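## Task

Read the lot number printed on the shelf edge beneath each yellow sponge. Any yellow sponge whose number shows up at least twice in the storeroom must end up on the desk, fully supported with nothing overhanging its edge. Every other yellow sponge stays on the shelf it started on. The robot must not topple or finish leaning.

## Robot and tools

Robot: TidyBot++, a single-arm mobile manipulator. The base is 0.54 m long, 0.50 m wide and 0.38 m tall, on four powered casters. On top sits one seven-joint arm (shoulder 0.12 m ahead of base centre, 0.68 m above the floor) with a two-finger gripper. Segments: upper arm 0.42 m, forearm 0.31 m, hand 0.31 m to the hand point. Cameras: base_camera (fixed on the base, looking forward) and wrist_camera (looks along the hand).

Frames. Base frame: origin on the floor below the base centre, x forward, y left, z up, metres. hand_pose is reported in this frame as the midpoint between the finger pads; the hand's own z axis runs out along the fingers and the fingers close along its y axis. Odometry frame is the base frame as it was at scene start; base_odometry counts wheel rotation only, so slip looks like travel, and heading is in rad, left positive.

move: one action per call. Optional keys:
- base: an object of relative offsets from where the base is when the command starts, along its own axes at that moment. translate_m (forward +, -2 to 2 m), strafe_m (left +, -2 to 2 m), rotate_rad (counter-clockwise from above +, -6.3 to 6.3 rad). Translate and strafe together drive one straight line.
- joints: absolute targets keyed by name, radians. joint_1_rad (any angle; + is clockwise from above, opposite to heading), joint_2_rad -2.249 to 2.249 (shoulder, 0 = upper arm vertical, + leans forward), joint_3_rad any angle, joint_4_rad -2.579 to 2.579 (elbow, 0 straight), joint_5_rad any angle, joint_6_rad -2.099 to 2.099 (wrist), joint_7_rad any angle (hand roll; pointing down, + is counter-clockwise from above, 1.57 opens fingers left/right). gripper_pos 0 (open, ~85 mm gap) to 1 (closed); gap is about 85 x (1 - gripper_pos) mm. Unlimited joints take the short way, so send steps below half a turn.
- target: one flat list of seven numbers, an absolute hand pose in the base frame: x, y, z in metres, then quaternion qw, qx, qy, qz. With target, joints may only contain gripper_pos.
- speeds: caps for this action only: translate_m and strafe_m 0.05 to 0.5 m/s (give one only for a combined move), rotate_rad 0.1 to 1.57 rad/s.
- cameras: list of base_camera, wrist_camera or all; [] gives no images.
- blocking: true (default) waits until all motion rests; false returns in about 0.5 s while motion continues.
A call with no action just reports state and images. Unknown keys make a call invalid; out-of-range values get it refused, and then the rest of that reply's move, wait and finished_scene calls are skipped.

wait(seconds 0 to 10, cameras): lets time pass, returns state. stop(cameras): brakes all running motions, which then report "stopped". zoom_image(camera, region [x0, y0, x1, y1] pixels, top-left origin, at most 504 x 504): a closer look at that camera's latest image, useful for reading lot numbers. read_manual: licence texts only. finished_scene(scene 1 or 2): ends the scene irreversibly; scene 1 is practice and the next task appears in its result.

Result lines: base_status, joint_status, hand_status give each motion's outcome: done, moving, off_target (rested away from target, may still push), stopped, not_followed (a check withheld the joint targets), contact_stop or time_out (unrequested stops that block the rest of the reply), torque_fault, limit_stop_at_motor_heat. "move" summarises as done or the worst word. hand_pose is the measured hand pose; hand_target is where the joint targets put it. joint_positions, motor_effort (percent of maximum, peak in brackets), base_tilt in degrees (forward and right positive), Motor temperatures per joint, on_its_own for uncommanded behaviour, ARM HIT for hard self or base contact, MOTOR HOT above 60 °C.

Practical points. Most hand targets land within about 3 cm; correct by adding (desired minus measured hand_pose) to your last target. To hold still after a target, resend hand_target, not hand_pose. Held loads make the arm sag; never command a joint to its current reading while holding. Low, forward, close poses in front of the base misbehave and can hit the base. A pointing-down hand reaches at most about 0.94 m high, and only near the base. Closed fingertips extend about 20 mm past the hand point. gripper_pos 1 reported as done means nothing was caught; off_target means an object stopped the fingers.

Avoid: dropping objects or releasing them while moving, slamming, driving the base while the arm is caught on something high (tip-over), stretching far out over furniture from a folded start, pushing the arm into desks or shelves (no obstacle avoidance; can cause torque faults that freeze the arm 10 s), squeezing hard on an object still resting on a surface, swinging loads fast, and overheating motors by long stretched holds (75 °C causes a weak-braking fault). Loose objects may occasionally be nudged, and held parts tugged, by outside disturbances. Backing away or retracting the arm rights a slight lean.

Each tool is called after ">>>" in YAML: its name, and indented under it one key for each argument.

## Session

>>> move:

Scene clock: 0.00 s.
Motor temperatures (°C): [39 35 32 38 40 38 43]
base_odometry: x=+0.000 y=+0.000 heading=+0.000
base_tilt: forward=-0.3 right=+0.6
base_status: not commanded
joint_positions: joint_1_rad=+0.012 joint_2_rad=-0.306 joint_3_rad=+3.096 joint_4_rad=-2.512 joint_5_rad=+0.033 joint_6_rad=-0.826 joint_7_rad=+1.612 gripper_pos=+0.000
joint_status: not commanded
motor_effort: joint_1_rad=+0 joint_2_rad=-3 joint_3_rad=+1 joint_4_rad=+16 joint_5_rad=+1 joint_6_rad=+2 joint_7_rad=+0
hand_pose: x=+0.2791 y=-0.0027 z=+0.5871 quat_wxyz=(+0.020, +0.997, +0.047, +0.055) (m; base frame)
hand_target: x=+0.2786 y=-0.0027 z=+0.5868 quat_wxyz=(+0.020, +0.997, +0.047, +0.054) (m; base frame)
hand_status: not commanded
pictures: base_camera, wrist_camera
Images, in order (width x height): base_camera 644x364, wrist_camera 644x476.

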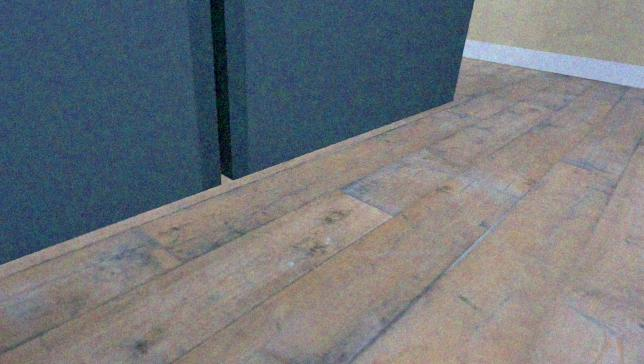

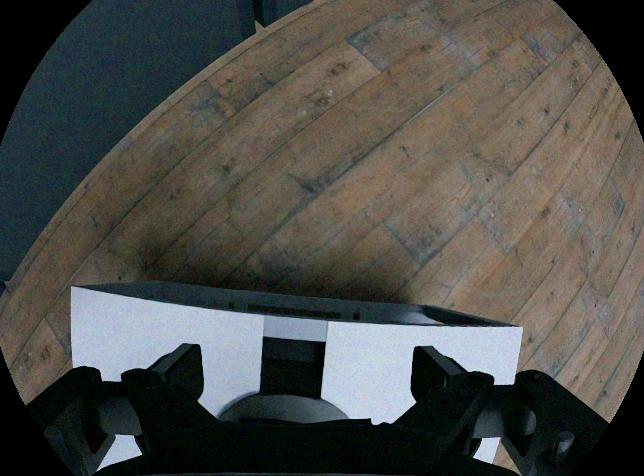

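>>> move:
  joints: {"joint_1_rad": 0.8, "joint_6_rad": 0.64}

Scene clock: 3.33 s.
Motor temperatures (°C): [39 35 32 38 40 38 43]
move: done
base_odometry: x=+0.000 y=+0.000 heading=+0.000
base_tilt: forward=-0.4 right=+0.6
base_status: not commanded
joint_positions: joint_1_rad=+0.782 joint_2_rad=-0.306 joint_3_rad=+3.096 joint_4_rad=-2.512 joint_5_rad=+0.033 joint_6_rad=+0.577 joint_7_rad=+1.612 gripper_pos=+0.000
joint_status: all done
motor_effort: joint_1_rad=+0(2) joint_2_rad=-8(8) joint_3_rad=+1(1) joint_4_rad=+19(20) joint_5_rad=+1(1) joint_6_rad=+9(10) joint_7_rad=+0(1)
hand_pose: x=+0.4484 y=-0.2867 z=+0.8781 quat_wxyz=(+0.268, +0.691, -0.228, +0.631) (m; base frame)
hand_target: x=+0.4438 y=-0.2924 z=+0.8969 quat_wxyz=(+0.282, +0.669, -0.227, +0.650) (m; base frame)
hand_status: not commanded
pictures: base_camera, wrist_camera
Images, in order (width x height): base_camera 644x364, wrist_camera 644x476.

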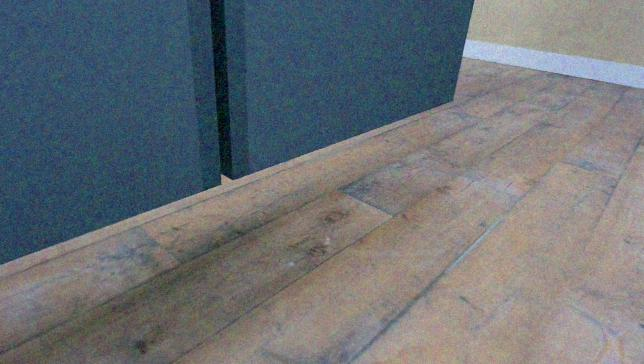

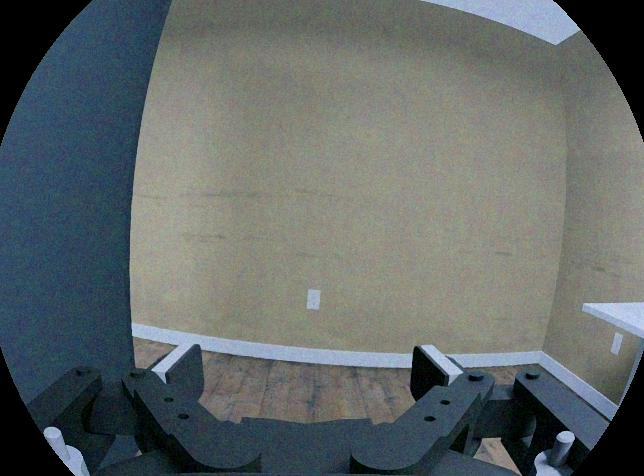

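>>> move:
  joints: {"joint_1_rad": 1.9}
  cameras: ["wrist_camera"]

>>> move:
  joints: {"joint_1_rad": 3.0}
  cameras: ["wrist_camera"]

>>> move:
  joints: {"joint_1_rad": 4.1}
  cameras: ["wrist_camera"]

>>> move:
  joints: {"joint_1_rad": 5.2}
  cameras: ["wrist_camera"]

>>> move:
  joints: {"joint_1_rad": 6.28}
  cameras: ["wrist_camera"]

Scene clock: 5.97 s.
Motor temperatures (°C): [39 35 32 38 40 38 43]
move: done
base_odometry: x=+0.000 y=+0.000 heading=+0.000
base_tilt: forward=-0.4 right=+0.6
base_status: not commanded
joint_positions: joint_1_rad=+1.881 joint_2_rad=-0.306 joint_3_rad=+3.096 joint_4_rad=-2.512 joint_5_rad=+0.033 joint_6_rad=+0.580 joint_7_rad=+1.612 gripper_pos=+0.000
joint_status: all done
motor_effort: joint_1_rad=+0(2) joint_2_rad=-7(8) joint_3_rad=+1(1) joint_4_rad=+19(20) joint_5_rad=+0(1) joint_6_rad=+9(9) joint_7_rad=+0(1)
hand_pose: x=+0.0130 y=-0.4236 z=+0.8788 quat_wxyz=(+0.559, +0.469, -0.555, +0.399) (m; base frame)
hand_target: x=+0.0058 y=-0.4221 z=+0.8969 quat_wxyz=(+0.580, +0.451, -0.543, +0.406) (m; base frame)
hand_status: not commanded
pictures: wrist_camera
Images, in order (width x height): wrist_camera 644x476.

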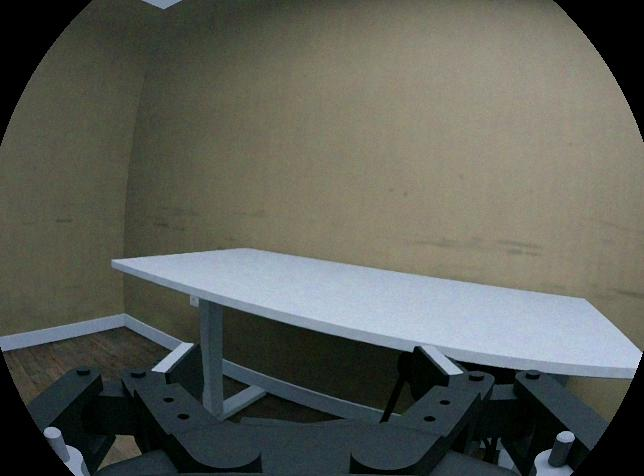

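Scene clock: 8.33 s.
Motor temperatures (°C): [39 35 32 38 40 38 43]
move: done
base_odometry: x=+0.000 y=+0.000 heading=+0.000
base_tilt: forward=-0.4 right=+0.6
base_status: not commanded
joint_positions: joint_1_rad=+2.981 joint_2_rad=-0.306 joint_3_rad=+3.096 joint_4_rad=-2.512 joint_5_rad=+0.033 joint_6_rad=+0.580 joint_7_rad=+1.612 gripper_pos=+0.000
joint_status: all done
motor_effort: joint_1_rad=-1(2) joint_2_rad=-7(8) joint_3_rad=+1(1) joint_4_rad=+19(20) joint_5_rad=+1(1) joint_6_rad=+9(9) joint_7_rad=+0(1)
hand_pose: x=-0.3067 y=-0.0977 z=+0.8789 quat_wxyz=(+0.685, +0.110, -0.718, +0.048) (m; base frame)
hand_target: x=-0.3086 y=-0.0906 z=+0.8969 quat_wxyz=(+0.707, +0.101, -0.699, +0.043) (m; base frame)
hand_status: not commanded
pictures: wrist_camera
Images, in order (width x height): wrist_camera 644x476.

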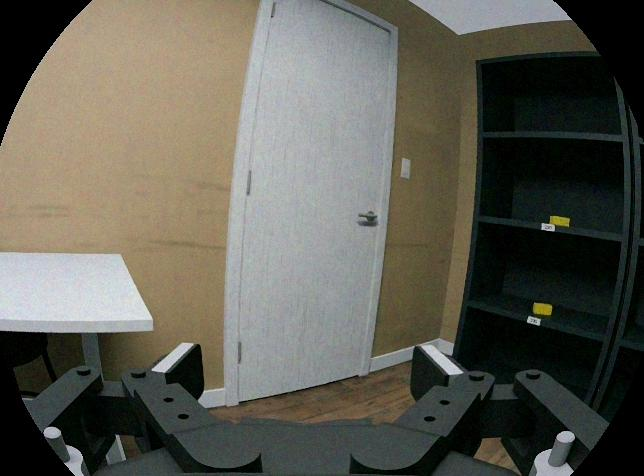

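Scene clock: 10.70 s.
Motor temperatures (°C): [39 35 32 38 40 38 43]
move: done
base_odometry: x=+0.000 y=+0.000 heading=+0.000
base_tilt: forward=-0.4 right=+0.6
base_status: not commanded
joint_positions: joint_1_rad=+4.081 joint_2_rad=-0.306 joint_3_rad=+3.096 joint_4_rad=-2.512 joint_5_rad=+0.033 joint_6_rad=+0.580 joint_7_rad=+1.612 gripper_pos=+0.000
joint_status: all done
motor_effort: joint_1_rad=+0(2) joint_2_rad=-8(8) joint_3_rad=+1(1) joint_4_rad=+19(20) joint_5_rad=+1(1) joint_6_rad=+9(9) joint_7_rad=+0(1)
hand_pose: x=-0.1611 y=+0.3350 z=+0.8790 quat_wxyz=(+0.609, -0.282, -0.670, -0.318) (m; base frame)
hand_target: x=-0.1557 y=+0.3400 z=+0.8969 quat_wxyz=(+0.625, -0.279, -0.649, -0.332) (m; base frame)
hand_status: not commanded
pictures: wrist_camera
Images, in order (width x height): wrist_camera 644x476.

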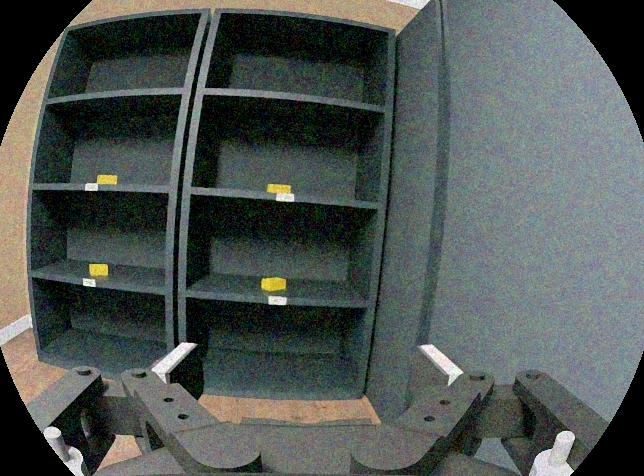

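Scene clock: 13.07 s.
Motor temperatures (°C): [39 35 32 38 40 38 43]
move: done
base_odometry: x=+0.000 y=+0.000 heading=+0.000
base_tilt: forward=-0.4 right=+0.6
base_status: not commanded
joint_positions: joint_1_rad=+5.181 joint_2_rad=-0.306 joint_3_rad=+3.096 joint_4_rad=-2.512 joint_5_rad=+0.033 joint_6_rad=+0.580 joint_7_rad=+1.612 gripper_pos=+0.000
joint_status: all done
motor_effort: joint_1_rad=+0(3) joint_2_rad=-8(8) joint_3_rad=+1(1) joint_4_rad=+19(20) joint_5_rad=+0(1) joint_6_rad=+9(9) joint_7_rad=+0(1)
hand_pose: x=+0.2905 y=+0.4016 z=+0.8791 quat_wxyz=(+0.353, -0.590, -0.423, -0.589) (m; base frame)
hand_target: x=+0.2974 y=+0.3990 z=+0.8969 quat_wxyz=(+0.359, -0.577, -0.407, -0.610) (m; base frame)
hand_status: not commanded
pictures: wrist_camera
Images, in order (width x height): wrist_camera 644x476.

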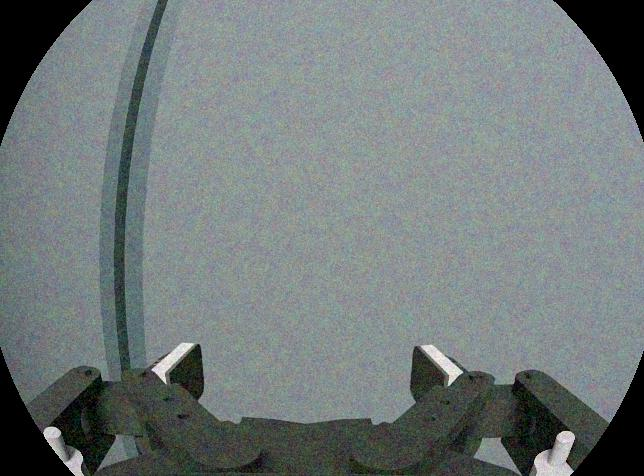

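Scene clock: 15.43 s.
Motor temperatures (°C): [39 35 32 38 40 38 43]
move: done
base_odometry: x=+0.000 y=+0.000 heading=+0.000
base_tilt: forward=-0.3 right=+0.6
base_status: not commanded
joint_positions: joint_1_rad=+6.261 joint_2_rad=-0.306 joint_3_rad=+3.096 joint_4_rad=-2.512 joint_5_rad=+0.033 joint_6_rad=+0.580 joint_7_rad=+1.612 gripper_pos=+0.000
joint_status: all done
motor_effort: joint_1_rad=+0(2) joint_2_rad=-7(8) joint_3_rad=+1(1) joint_4_rad=+19(20) joint_5_rad=+1(1) joint_6_rad=+9(9) joint_7_rad=+0(1)
hand_pose: x=+0.5541 y=+0.0380 z=+0.8791 quat_wxyz=(+0.000, -0.724, -0.060, -0.687) (m; base frame)
hand_target: x=+0.5550 y=+0.0307 z=+0.8969 quat_wxyz=(-0.006, -0.704, -0.052, -0.708) (m; base frame)
hand_status: not commanded
pictures: wrist_camera
Images, in order (width x height): wrist_camera 644x476.

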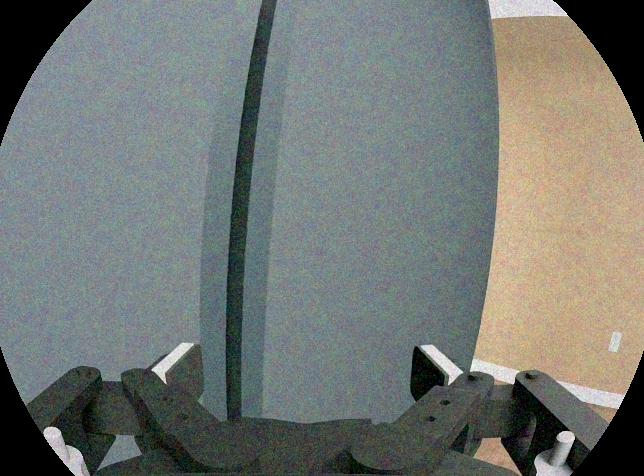

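>>> move:
  joints: {"joint_1_rad": 4.1, "joint_6_rad": 0.7}
  cameras: ["wrist_camera"]

>>> zoom_image:
  camera: "wrist_camera"
  region: [20, 150, 220, 300]

>>> zoom_image:
  camera: "wrist_camera"
  region: [200, 170, 400, 320]

Scene clock: 18.90 s.
Motor temperatures (°C): [39 35 32 38 40 38 43]
move: done
base_odometry: x=+0.000 y=+0.000 heading=+0.000
base_tilt: forward=-0.4 right=+0.6
base_status: not commanded
joint_positions: joint_1_rad=+4.119 joint_2_rad=-0.306 joint_3_rad=+3.096 joint_4_rad=-2.512 joint_5_rad=+0.033 joint_6_rad=+0.639 joint_7_rad=+1.612 gripper_pos=+0.000
joint_status: all done
motor_effort: joint_1_rad=-1(2) joint_2_rad=-7(9) joint_3_rad=+1(1) joint_4_rad=+20(20) joint_5_rad=+1(1) joint_6_rad=+9(10) joint_7_rad=+0(1)
hand_pose: x=-0.1494 y=+0.3452 z=+0.8973 quat_wxyz=(+0.622, -0.285, -0.646, -0.338) (m; base frame)
hand_target: x=-0.1559 y=+0.3390 z=+0.9156 quat_wxyz=(+0.644, -0.270, -0.629, -0.341) (m; base frame)
hand_status: not commanded
pictures: wrist_camera
Images, in order (width x height): wrist_camera 644x476.

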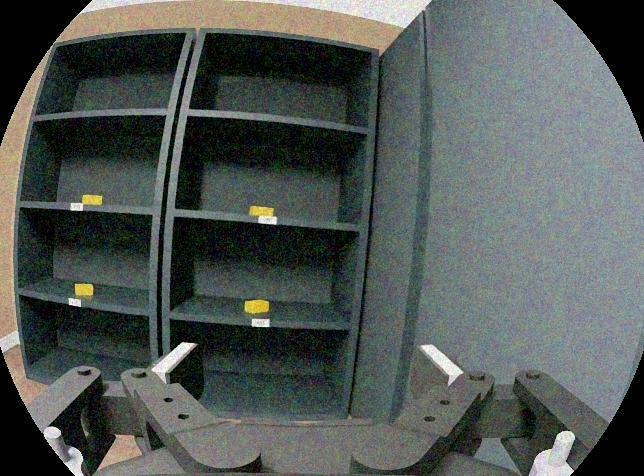

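Scaled by 2.520.

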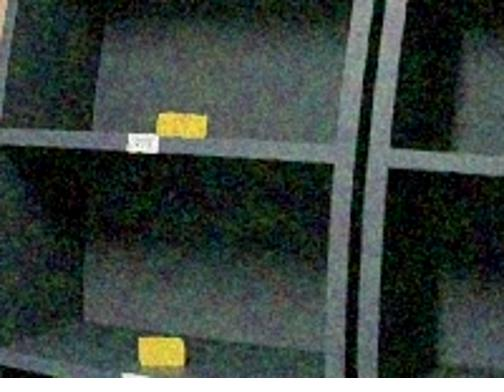

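Scaled by 2.520.

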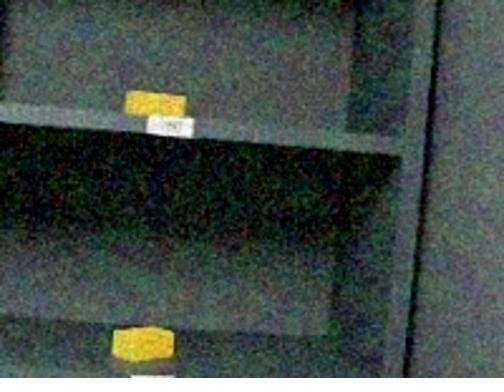

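>>> zoom_image:
  camera: "wrist_camera"
  region: [252, 208, 284, 232]

>>> zoom_image:
  camera: "wrist_camera"
  region: [245, 310, 277, 334]

>>> zoom_image:
  camera: "wrist_camera"
  region: [62, 196, 94, 220]

>>> zoom_image:
  camera: "wrist_camera"
  region: [60, 290, 92, 314]

Scaled by 15.750.

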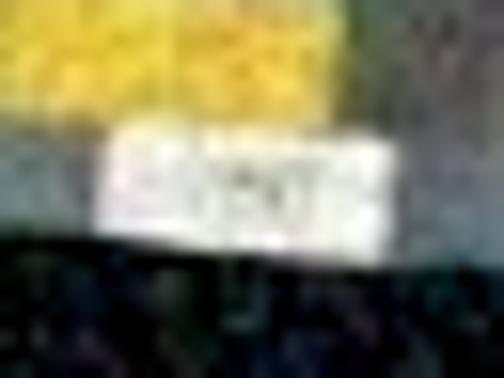

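Scaled by 15.750.

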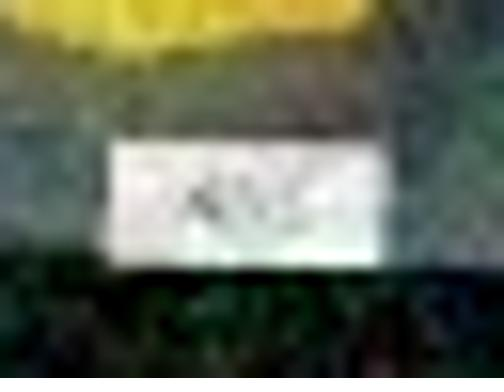

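Scaled by 15.750.

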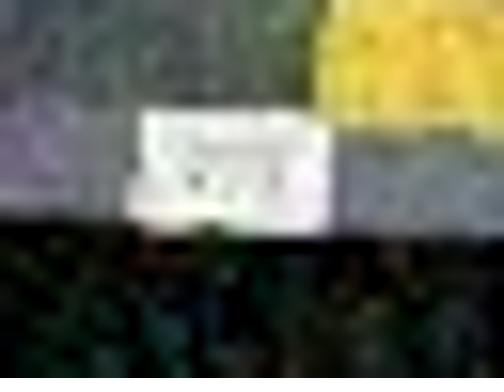

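Scaled by 15.750.

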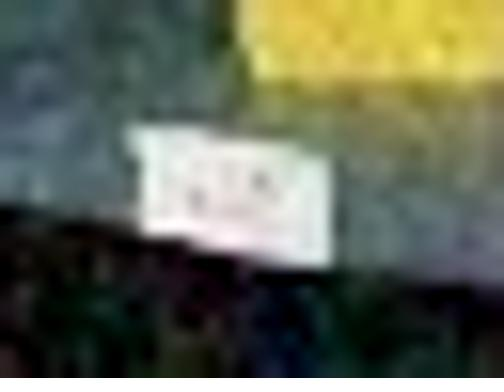

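>>> move:
  base: {"rotate_rad": 2.3}
  joints: {"joint_1_rad": 6.283}

Scene clock: 24.07 s.
Motor temperatures (°C): [39 35 32 38 40 38 42]
move: done
base_odometry: x=+0.000 y=+0.000 heading=+2.299
base_tilt: forward=-0.3 right=+0.6
base_status: done
joint_positions: joint_1_rad=+6.264 joint_2_rad=-0.306 joint_3_rad=+3.096 joint_4_rad=-2.512 joint_5_rad=+0.033 joint_6_rad=+0.640 joint_7_rad=+1.612 gripper_pos=+0.000
joint_status: all done
motor_effort: joint_1_rad=-1(2) joint_2_rad=-7(9) joint_3_rad=+1(1) joint_4_rad=+19(20) joint_5_rad=+0(1) joint_6_rad=+8(9) joint_7_rad=+0(1)
hand_pose: x=+0.5546 y=+0.0375 z=+0.8976 quat_wxyz=(+0.000, -0.703, -0.058, -0.709) (m; base frame)
hand_target: x=+0.5544 y=+0.0301 z=+0.9156 quat_wxyz=(-0.006, -0.683, -0.051, -0.729) (m; base frame)
hand_status: not commanded
pictures: base_camera, wrist_camera
Images, in order (width x height): base_camera 644x364, wrist_camera 644x476.

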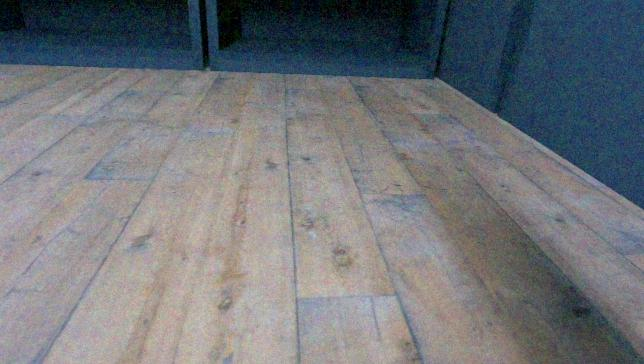

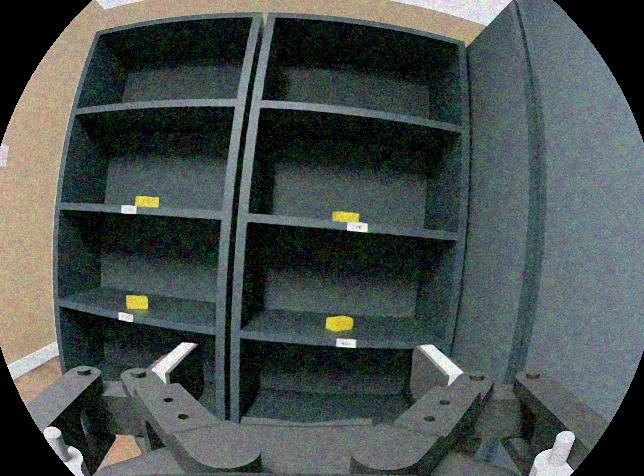

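>>> move:
  base: {"translate_m": 0.6, "strafe_m": 0.1, "rotate_rad": 0.05}

Scene clock: 26.80 s.
Motor temperatures (°C): [39 35 31 38 40 38 42]
move: done
base_odometry: x=-0.474 y=+0.381 heading=+2.350
base_tilt: forward=-0.3 right=+0.6
base_status: done
joint_positions: joint_1_rad=+6.269 joint_2_rad=-0.303 joint_3_rad=+3.096 joint_4_rad=-2.512 joint_5_rad=+0.033 joint_6_rad=+0.644 joint_7_rad=+1.612 gripper_pos=+0.000
joint_status: not commanded
motor_effort: joint_1_rad=+0(1) joint_2_rad=-8(10) joint_3_rad=+1(2) joint_4_rad=+19(21) joint_5_rad=+0(1) joint_6_rad=+9(10) joint_7_rad=+0(1)
hand_pose: x=+0.5554 y=+0.0357 z=+0.8977 quat_wxyz=(-0.001, -0.703, -0.056, -0.709) (m; base frame)
hand_target: x=+0.5544 y=+0.0301 z=+0.9156 quat_wxyz=(-0.006, -0.683, -0.051, -0.729) (m; base frame)
hand_status: not commanded
pictures: base_camera, wrist_camera
Images, in order (width x height): base_camera 644x364, wrist_camera 644x476.

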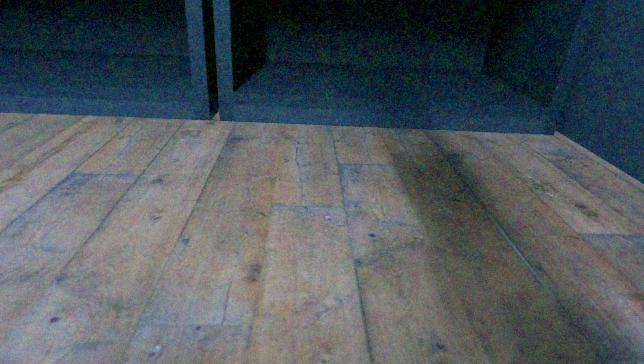

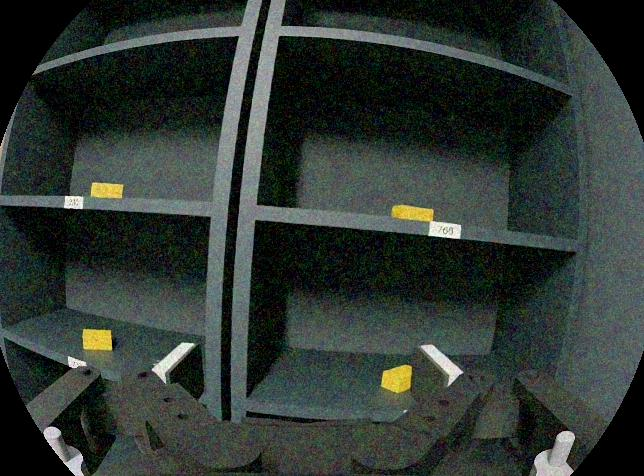

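>>> zoom_image:
  camera: "wrist_camera"
  region: [380, 195, 480, 245]

>>> zoom_image:
  camera: "wrist_camera"
  region: [50, 170, 150, 220]

>>> zoom_image:
  camera: "wrist_camera"
  region: [50, 320, 150, 370]

>>> zoom_image:
  camera: "wrist_camera"
  region: [350, 360, 450, 420]

Scaled by 5.040.

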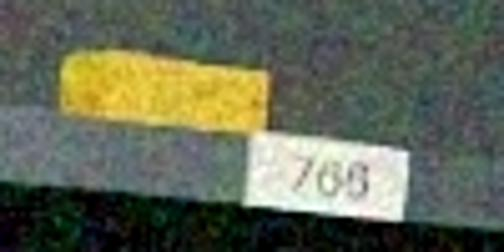

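Scaled by 5.040.

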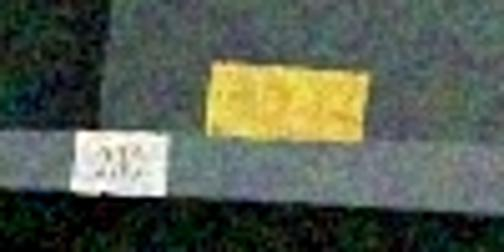

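Scaled by 5.040.

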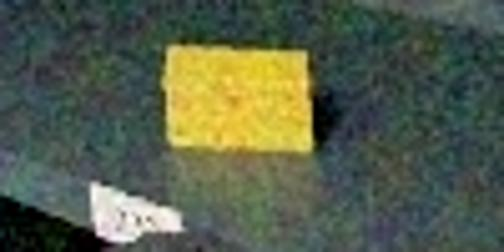

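Scaled by 5.040.

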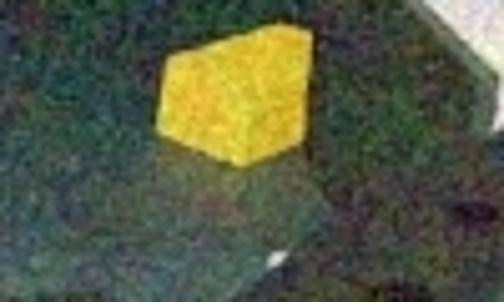

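>>> move:
  base: {"translate_m": 0.45, "strafe_m": -0.18}
  joints: {"joint_1_rad": 0.0, "joint_3_rad": 3.1416, "joint_5_rad": 0.0, "joint_7_rad": 1.5708}

Scene clock: 32.97 s.
Motor temperatures (°C): [38 35 31 38 40 38 42]
move: done
base_odometry: x=-0.662 y=+0.828 heading=+2.351
base_tilt: forward=-0.3 right=+0.6
base_status: done
joint_positions: joint_1_rad=+6.270 joint_2_rad=-0.304 joint_3_rad=+3.130 joint_4_rad=-2.512 joint_5_rad=+0.033 joint_6_rad=+0.645 joint_7_rad=+1.597 gripper_pos=+0.000
joint_status: all done
motor_effort: joint_1_rad=+0(2) joint_2_rad=-8(10) joint_3_rad=+0(2) joint_4_rad=+19(20) joint_5_rad=+1(1) joint_6_rad=+9(10) joint_7_rad=+0(1)
hand_pose: x=+0.5566 y=+0.0192 z=+0.8984 quat_wxyz=(-0.004, -0.704, -0.036, -0.710) (m; base frame)
hand_target: x=+0.5558 y=+0.0013 z=+0.9161 quat_wxyz=(+0.000, -0.684, +0.000, -0.729) (m; base frame)
hand_status: not commanded
pictures: base_camera, wrist_camera
Images, in order (width x height): base_camera 644x364, wrist_camera 644x476.

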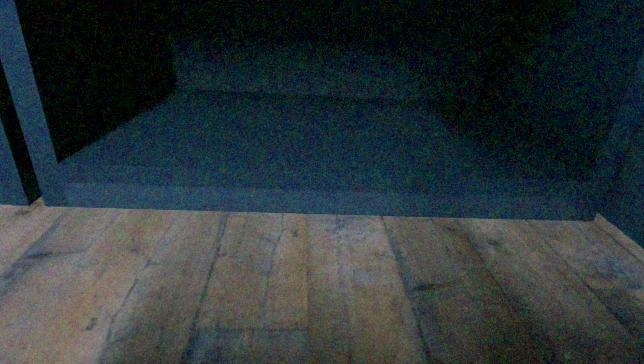

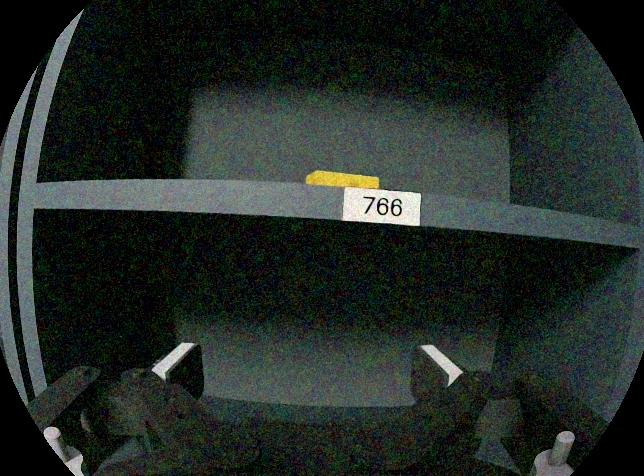

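>>> move:
  joints: {"joint_2_rad": -0.472, "joint_4_rad": -1.64, "joint_6_rad": -0.77, "joint_7_rad": 1.545, "joint_5_rad": -0.03}

>>> zoom_image:
  camera: "wrist_camera"
  region: [220, 130, 460, 310]

Scene clock: 36.17 s.
Motor temperatures (°C): [38 35 31 38 40 38 42]
move: done
base_odometry: x=-0.662 y=+0.828 heading=+2.351
base_tilt: forward=-0.3 right=+0.6
base_status: not commanded
joint_positions: joint_1_rad=+6.270 joint_2_rad=-0.462 joint_3_rad=+3.130 joint_4_rad=-1.658 joint_5_rad=+0.033 joint_6_rad=-0.712 joint_7_rad=+1.586 gripper_pos=+0.000
joint_status: all done
motor_effort: joint_1_rad=+0(1) joint_2_rad=-4(10) joint_3_rad=+1(1) joint_4_rad=+21(23) joint_5_rad=+1(2) joint_6_rad=+8(10) joint_7_rad=+0(1)
hand_pose: x=+0.5178 y=+0.0061 z=+1.0701 quat_wxyz=(-0.016, -0.816, -0.022, -0.578) (m; base frame)
hand_target: x=+0.5074 y=+0.0078 z=+1.0681 quat_wxyz=(+0.022, -0.824, +0.014, -0.566) (m; base frame)
hand_status: not commanded
pictures: base_camera, wrist_camera
Images, in order (width x height): base_camera 644x364, wrist_camera 644x476.

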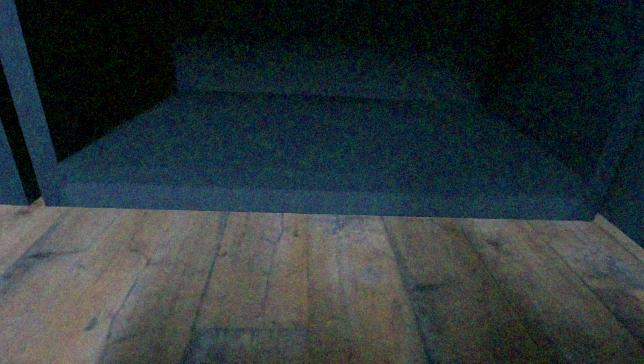

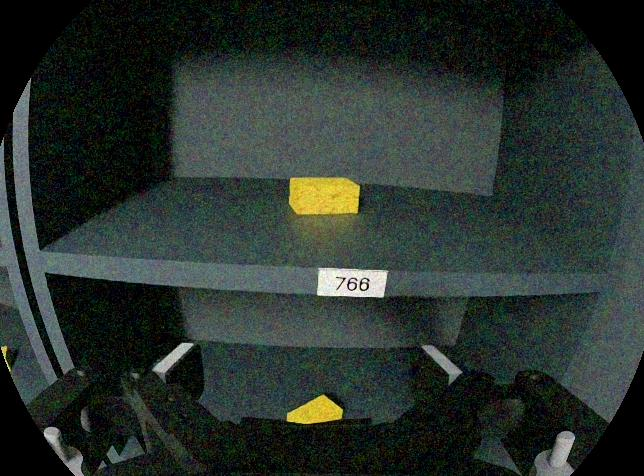

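Scaled by 2.100.

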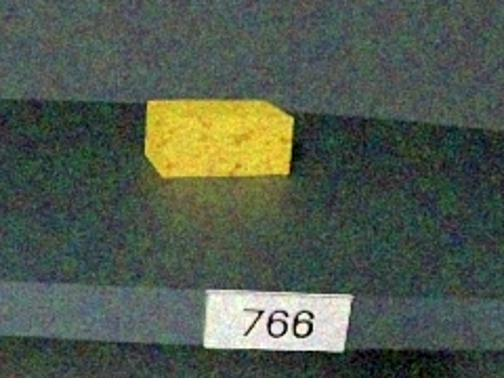

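>>> move:
  joints: {"joint_2_rad": -0.306, "joint_4_rad": -2.512, "joint_6_rad": 0.05}
  cameras: ["wrist_camera"]

>>> zoom_image:
  camera: "wrist_camera"
  region: [220, 190, 460, 370]

Scene clock: 45.00 s.
Motor temperatures (°C): [38 35 31 38 40 38 42]
move: done
base_odometry: x=-0.662 y=+0.828 heading=+2.351
base_tilt: forward=-0.3 right=+0.6
base_status: not commanded
joint_positions: joint_1_rad=+6.270 joint_2_rad=-0.326 joint_3_rad=+3.130 joint_4_rad=-2.483 joint_5_rad=+0.033 joint_6_rad=-0.012 joint_7_rad=+1.586 gripper_pos=+0.000
joint_status: all done
motor_effort: joint_1_rad=+0(1) joint_2_rad=-6(9) joint_3_rad=+1(1) joint_4_rad=+18(23) joint_5_rad=+1(1) joint_6_rad=+8(9) joint_7_rad=+0(1)
hand_pose: x=+0.5032 y=+0.0109 z=+0.7314 quat_wxyz=(-0.007, -0.883, -0.033, -0.468) (m; base frame)
hand_target: x=+0.5048 y=+0.0009 z=+0.7245 quat_wxyz=(+0.013, -0.881, +0.025, -0.473) (m; base frame)
hand_status: not commanded
pictures: wrist_camera
Images, in order (width x height): wrist_camera 644x476.

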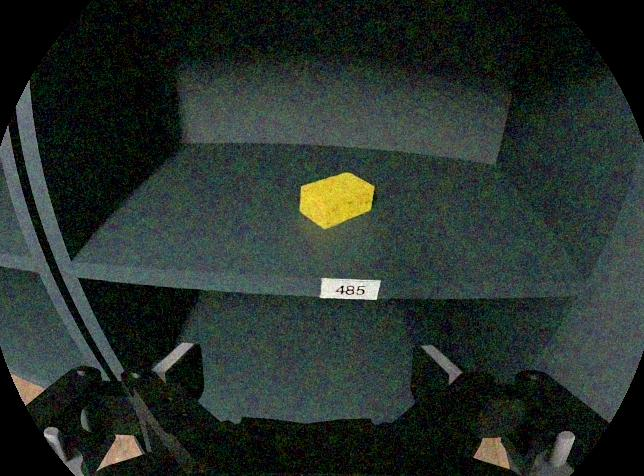

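Scaled by 2.100.

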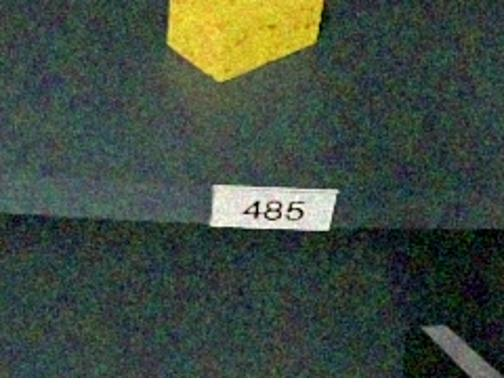

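>>> move:
  base: {"strafe_m": 0.95}

>>> zoom_image:
  camera: "wrist_camera"
  region: [200, 130, 440, 310]

Scene clock: 47.93 s.
Motor temperatures (°C): [38 35 31 38 40 38 42]
move: done
base_odometry: x=-1.338 y=+0.160 heading=+2.350
base_tilt: forward=-0.3 right=+0.6
base_status: done
joint_positions: joint_1_rad=+6.270 joint_2_rad=-0.324 joint_3_rad=+3.132 joint_4_rad=-2.483 joint_5_rad=+0.033 joint_6_rad=-0.009 joint_7_rad=+1.586 gripper_pos=+0.000
joint_status: not commanded
motor_effort: joint_1_rad=+0(1) joint_2_rad=-7(7) joint_3_rad=+1(2) joint_4_rad=+19(19) joint_5_rad=+1(1) joint_6_rad=+7(8) joint_7_rad=+0(1)
hand_pose: x=+0.5036 y=+0.0100 z=+0.7307 quat_wxyz=(-0.008, -0.884, -0.032, -0.467) (m; base frame)
hand_target: x=+0.5048 y=+0.0009 z=+0.7245 quat_wxyz=(+0.013, -0.881, +0.025, -0.473) (m; base frame)
hand_status: not commanded
pictures: base_camera, wrist_camera
Images, in order (width x height): base_camera 644x364, wrist_camera 644x476.

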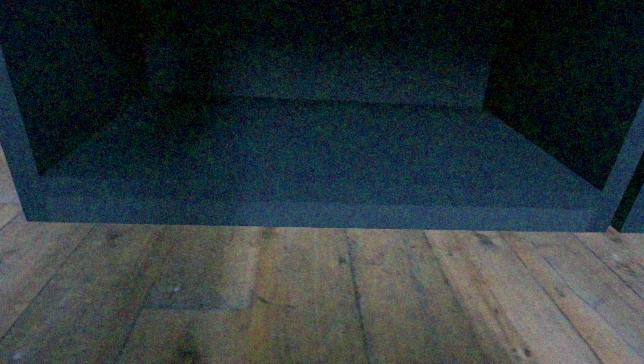

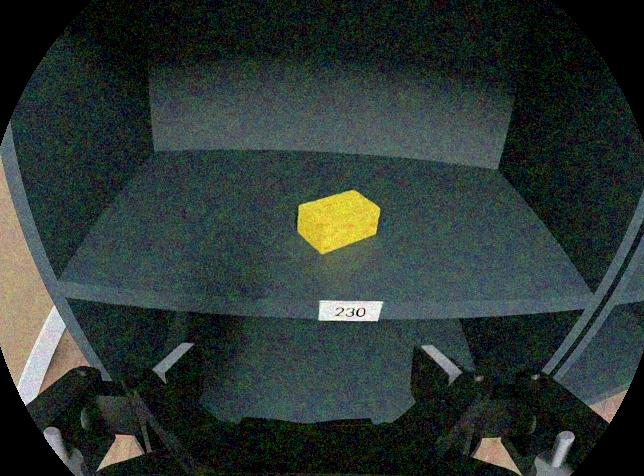

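Scaled by 2.100.

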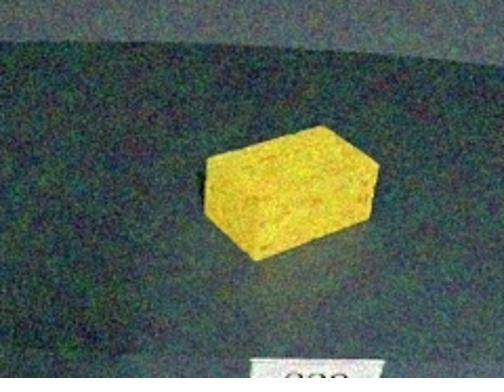

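>>> move:
  joints: {"joint_2_rad": -0.472, "joint_4_rad": -1.64, "joint_6_rad": -0.77}
  cameras: ["wrist_camera"]

>>> zoom_image:
  camera: "wrist_camera"
  region: [220, 150, 460, 330]

Scene clock: 50.57 s.
Motor temperatures (°C): [38 35 31 38 40 38 42]
move: done
base_odometry: x=-1.338 y=+0.160 heading=+2.350
base_tilt: forward=-0.3 right=+0.6
base_status: not commanded
joint_positions: joint_1_rad=+6.270 joint_2_rad=-0.461 joint_3_rad=+3.132 joint_4_rad=-1.658 joint_5_rad=+0.033 joint_6_rad=-0.713 joint_7_rad=+1.586 gripper_pos=+0.000
joint_status: all done
motor_effort: joint_1_rad=-1(1) joint_2_rad=-4(10) joint_3_rad=+1(1) joint_4_rad=+21(23) joint_5_rad=+1(1) joint_6_rad=+8(9) joint_7_rad=+0(1)
hand_pose: x=+0.5179 y=+0.0049 z=+1.0700 quat_wxyz=(-0.016, -0.816, -0.020, -0.578) (m; base frame)
hand_target: x=+0.5074 y=+0.0078 z=+1.0681 quat_wxyz=(+0.022, -0.824, +0.014, -0.566) (m; base frame)
hand_status: not commanded
pictures: wrist_camera
Images, in order (width x height): wrist_camera 644x476.

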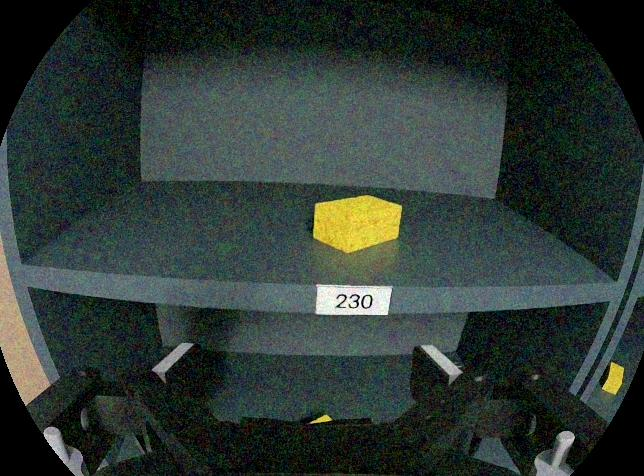

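Scaled by 2.100.

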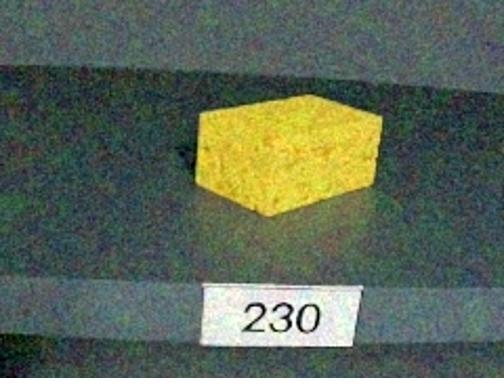

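>>> move:
  base: {"translate_m": -0.6, "strafe_m": -0.6}
  joints: {"joint_2_rad": -0.306, "joint_4_rad": -2.512, "joint_6_rad": 0.55}
  cameras: ["wrist_camera"]

>>> move:
  base: {"rotate_rad": 2.2}
  cameras: ["wrist_camera"]

>>> move:
  base: {"rotate_rad": 0.95}

Scene clock: 57.17 s.
Motor temperatures (°C): [38 35 31 38 40 38 42]
move: done
base_odometry: x=-0.489 y=+0.154 heading=+2.350
base_tilt: forward=-0.3 right=+0.6
base_status: done
joint_positions: joint_1_rad=+6.270 joint_2_rad=-0.325 joint_3_rad=+3.132 joint_4_rad=-2.484 joint_5_rad=+0.033 joint_6_rad=+0.489 joint_7_rad=+1.586 gripper_pos=+0.000
joint_status: all done
motor_effort: joint_1_rad=+0(1) joint_2_rad=-7(10) joint_3_rad=+1(2) joint_4_rad=+20(23) joint_5_rad=+0(1) joint_6_rad=+9(10) joint_7_rad=+0(1)
hand_pose: x=+0.5555 y=+0.0166 z=+0.8752 quat_wxyz=(-0.003, -0.741, -0.031, -0.671) (m; base frame)
hand_target: x=+0.5554 y=-0.0035 z=+0.8700 quat_wxyz=(+0.012, -0.736, +0.024, -0.676) (m; base frame)
hand_status: not commanded
pictures: wrist_camera
Images, in order (width x height): wrist_camera 644x476.

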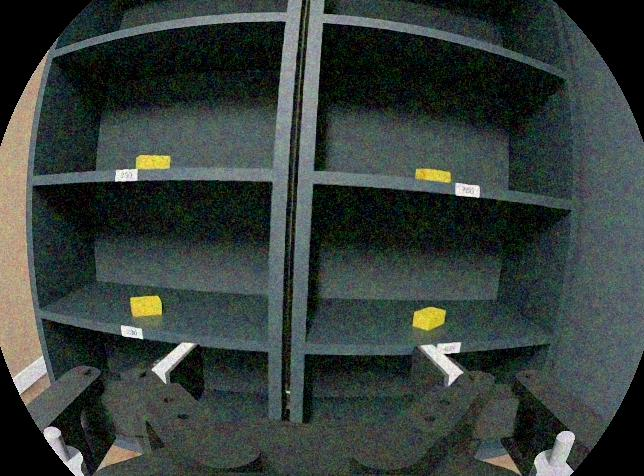

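Scene clock: 59.90 s.
Motor temperatures (°C): [38 35 31 38 40 38 42]
move: done
base_odometry: x=-0.489 y=+0.154 heading=-1.734
base_tilt: forward=-0.3 right=+0.6
base_status: done
joint_positions: joint_1_rad=+6.271 joint_2_rad=-0.322 joint_3_rad=+3.133 joint_4_rad=-2.484 joint_5_rad=+0.033 joint_6_rad=+0.491 joint_7_rad=+1.586 gripper_pos=+0.000
joint_status: not commanded
motor_effort: joint_1_rad=-1(2) joint_2_rad=-8(9) joint_3_rad=+1(2) joint_4_rad=+20(20) joint_5_rad=+0(1) joint_6_rad=+9(10) joint_7_rad=+0(1)
hand_pose: x=+0.5563 y=+0.0155 z=+0.8743 quat_wxyz=(-0.003, -0.741, -0.030, -0.671) (m; base frame)
hand_target: x=+0.5554 y=-0.0035 z=+0.8700 quat_wxyz=(+0.012, -0.736, +0.024, -0.676) (m; base frame)
hand_status: not commanded
pictures: wrist_camera
Images, in order (width x height): wrist_camera 644x476.

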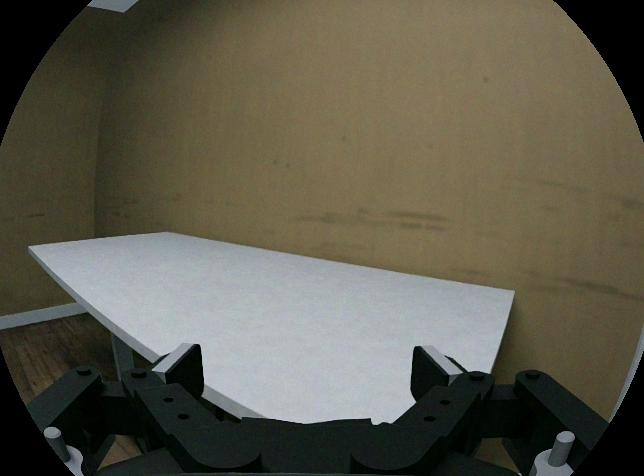

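Scene clock: 61.77 s.
Motor temperatures (°C): [38 35 31 38 40 38 42]
move: done
base_odometry: x=-0.489 y=+0.154 heading=-0.785
base_tilt: forward=-0.4 right=+0.6
base_status: done
joint_positions: joint_1_rad=+6.272 joint_2_rad=-0.322 joint_3_rad=+3.134 joint_4_rad=-2.484 joint_5_rad=+0.033 joint_6_rad=+0.491 joint_7_rad=+1.586 gripper_pos=+0.000
joint_status: not commanded
motor_effort: joint_1_rad=+0(2) joint_2_rad=-8(8) joint_3_rad=+1(2) joint_4_rad=+19(20) joint_5_rad=+1(1) joint_6_rad=+9(10) joint_7_rad=+0(1)
hand_pose: x=+0.5564 y=+0.0147 z=+0.8743 quat_wxyz=(-0.004, -0.741, -0.029, -0.671) (m; base frame)
hand_target: x=+0.5554 y=-0.0035 z=+0.8700 quat_wxyz=(+0.012, -0.736, +0.024, -0.676) (m; base frame)
hand_status: not commanded
pictures: base_camera, wrist_camera
Images, in order (width x height): base_camera 644x364, wrist_camera 644x476.

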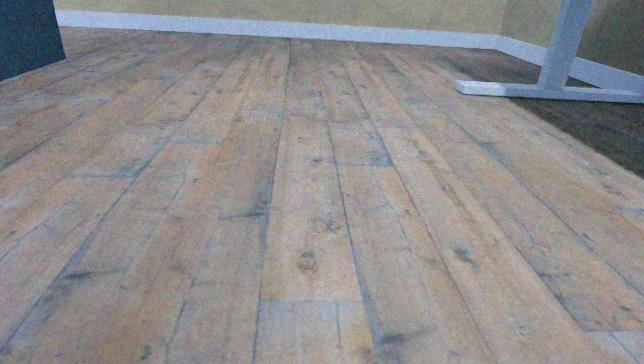

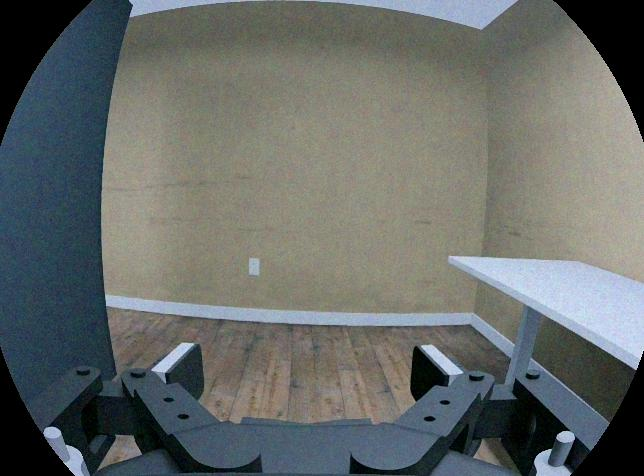

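>>> move:
  base: {"translate_m": 2.0, "strafe_m": 0.2, "rotate_rad": 0.072}

>>> move:
  base: {"translate_m": 0.35}
  joints: {"joint_1_rad": 4.71}

Scene clock: 67.60 s.
Motor temperatures (°C): [38 35 31 38 40 38 42]
move: done
base_odometry: x=+1.067 y=-1.118 heading=-0.712
base_tilt: forward=-0.3 right=+0.6
base_status: done
joint_positions: joint_1_rad=+6.273 joint_2_rad=-0.313 joint_3_rad=+3.135 joint_4_rad=-2.486 joint_5_rad=+0.033 joint_6_rad=+0.494 joint_7_rad=+1.586 gripper_pos=+0.000
joint_status: not commanded
motor_effort: joint_1_rad=+0(2) joint_2_rad=-7(10) joint_3_rad=+1(2) joint_4_rad=+20(21) joint_5_rad=+1(1) joint_6_rad=+8(10) joint_7_rad=-1(1)
hand_pose: x=+0.5576 y=+0.0140 z=+0.8706 quat_wxyz=(-0.004, -0.744, -0.029, -0.668) (m; base frame)
hand_target: x=+0.5554 y=-0.0035 z=+0.8700 quat_wxyz=(+0.012, -0.736, +0.024, -0.676) (m; base frame)
hand_status: not commanded
pictures: base_camera, wrist_camera
Images, in order (width x height): base_camera 644x364, wrist_camera 644x476.

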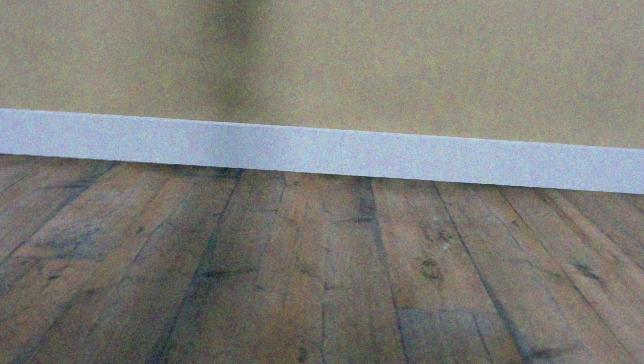

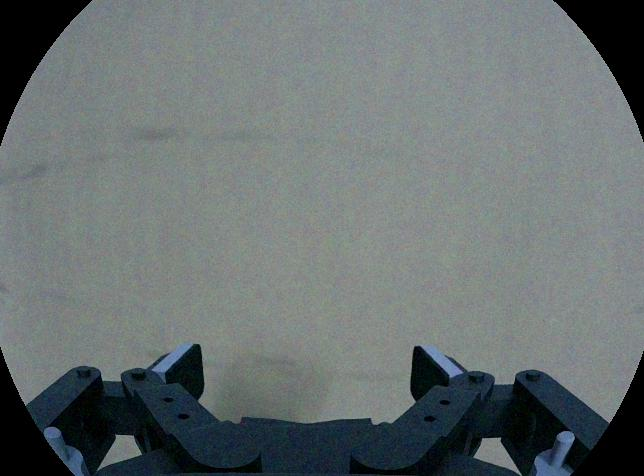

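Scene clock: 70.40 s.
Motor temperatures (°C): [38 35 31 38 40 38 42]
move: done
base_odometry: x=+1.332 y=-1.346 heading=-0.711
base_tilt: forward=-0.3 right=+0.6
base_status: done
joint_positions: joint_1_rad=+4.729 joint_2_rad=-0.306 joint_3_rad=+3.135 joint_4_rad=-2.488 joint_5_rad=+0.033 joint_6_rad=+0.495 joint_7_rad=+1.586 gripper_pos=+0.000
joint_status: all done
motor_effort: joint_1_rad=+0(2) joint_2_rad=-7(11) joint_3_rad=+1(1) joint_4_rad=+20(21) joint_5_rad=+1(1) joint_6_rad=+8(9) joint_7_rad=+0(1)
hand_pose: x=+0.1166 y=+0.4399 z=+0.8669 quat_wxyz=(+0.461, -0.515, -0.541, -0.479) (m; base frame)
hand_target: x=+0.1215 y=+0.4364 z=+0.8700 quat_wxyz=(+0.487, -0.537, -0.504, -0.469) (m; base frame)
hand_status: not commanded
pictures: base_camera, wrist_camera
Images, in order (width x height): base_camera 644x364, wrist_camera 644x476.

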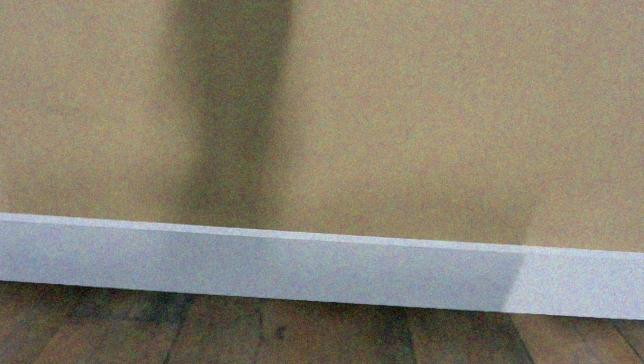

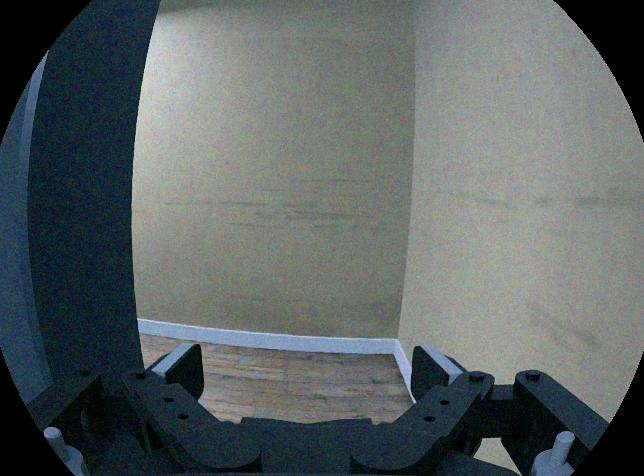

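>>> move:
  base: {"strafe_m": 1.0}

Scene clock: 74.33 s.
Motor temperatures (°C): [38 35 31 38 40 38 42]
move: done
base_odometry: x=+1.985 y=-0.588 heading=-0.712
base_tilt: forward=-0.4 right=+0.6
base_status: done
joint_positions: joint_1_rad=+4.728 joint_2_rad=-0.307 joint_3_rad=+3.135 joint_4_rad=-2.489 joint_5_rad=+0.033 joint_6_rad=+0.497 joint_7_rad=+1.586 gripper_pos=+0.000
joint_status: not commanded
motor_effort: joint_1_rad=+0(1) joint_2_rad=-7(10) joint_3_rad=+1(1) joint_4_rad=+20(21) joint_5_rad=+0(1) joint_6_rad=+9(10) joint_7_rad=+0(1)
hand_pose: x=+0.1164 y=+0.4395 z=+0.8673 quat_wxyz=(+0.462, -0.514, -0.541, -0.480) (m; base frame)
hand_target: x=+0.1215 y=+0.4364 z=+0.8700 quat_wxyz=(+0.487, -0.537, -0.504, -0.469) (m; base frame)
hand_status: not commanded
pictures: base_camera, wrist_camera
Images, in order (width x height): base_camera 644x364, wrist_camera 644x476.

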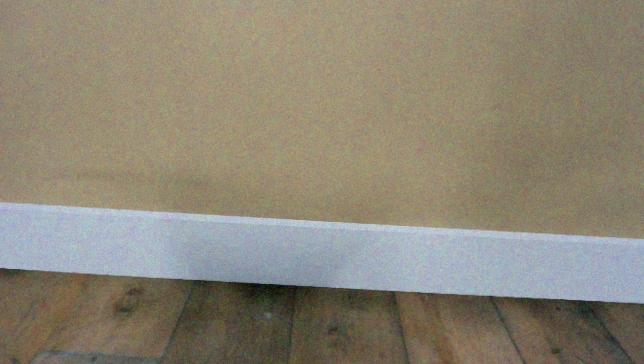

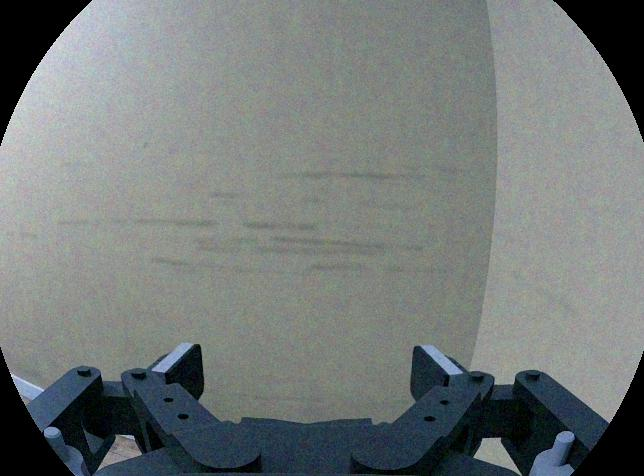

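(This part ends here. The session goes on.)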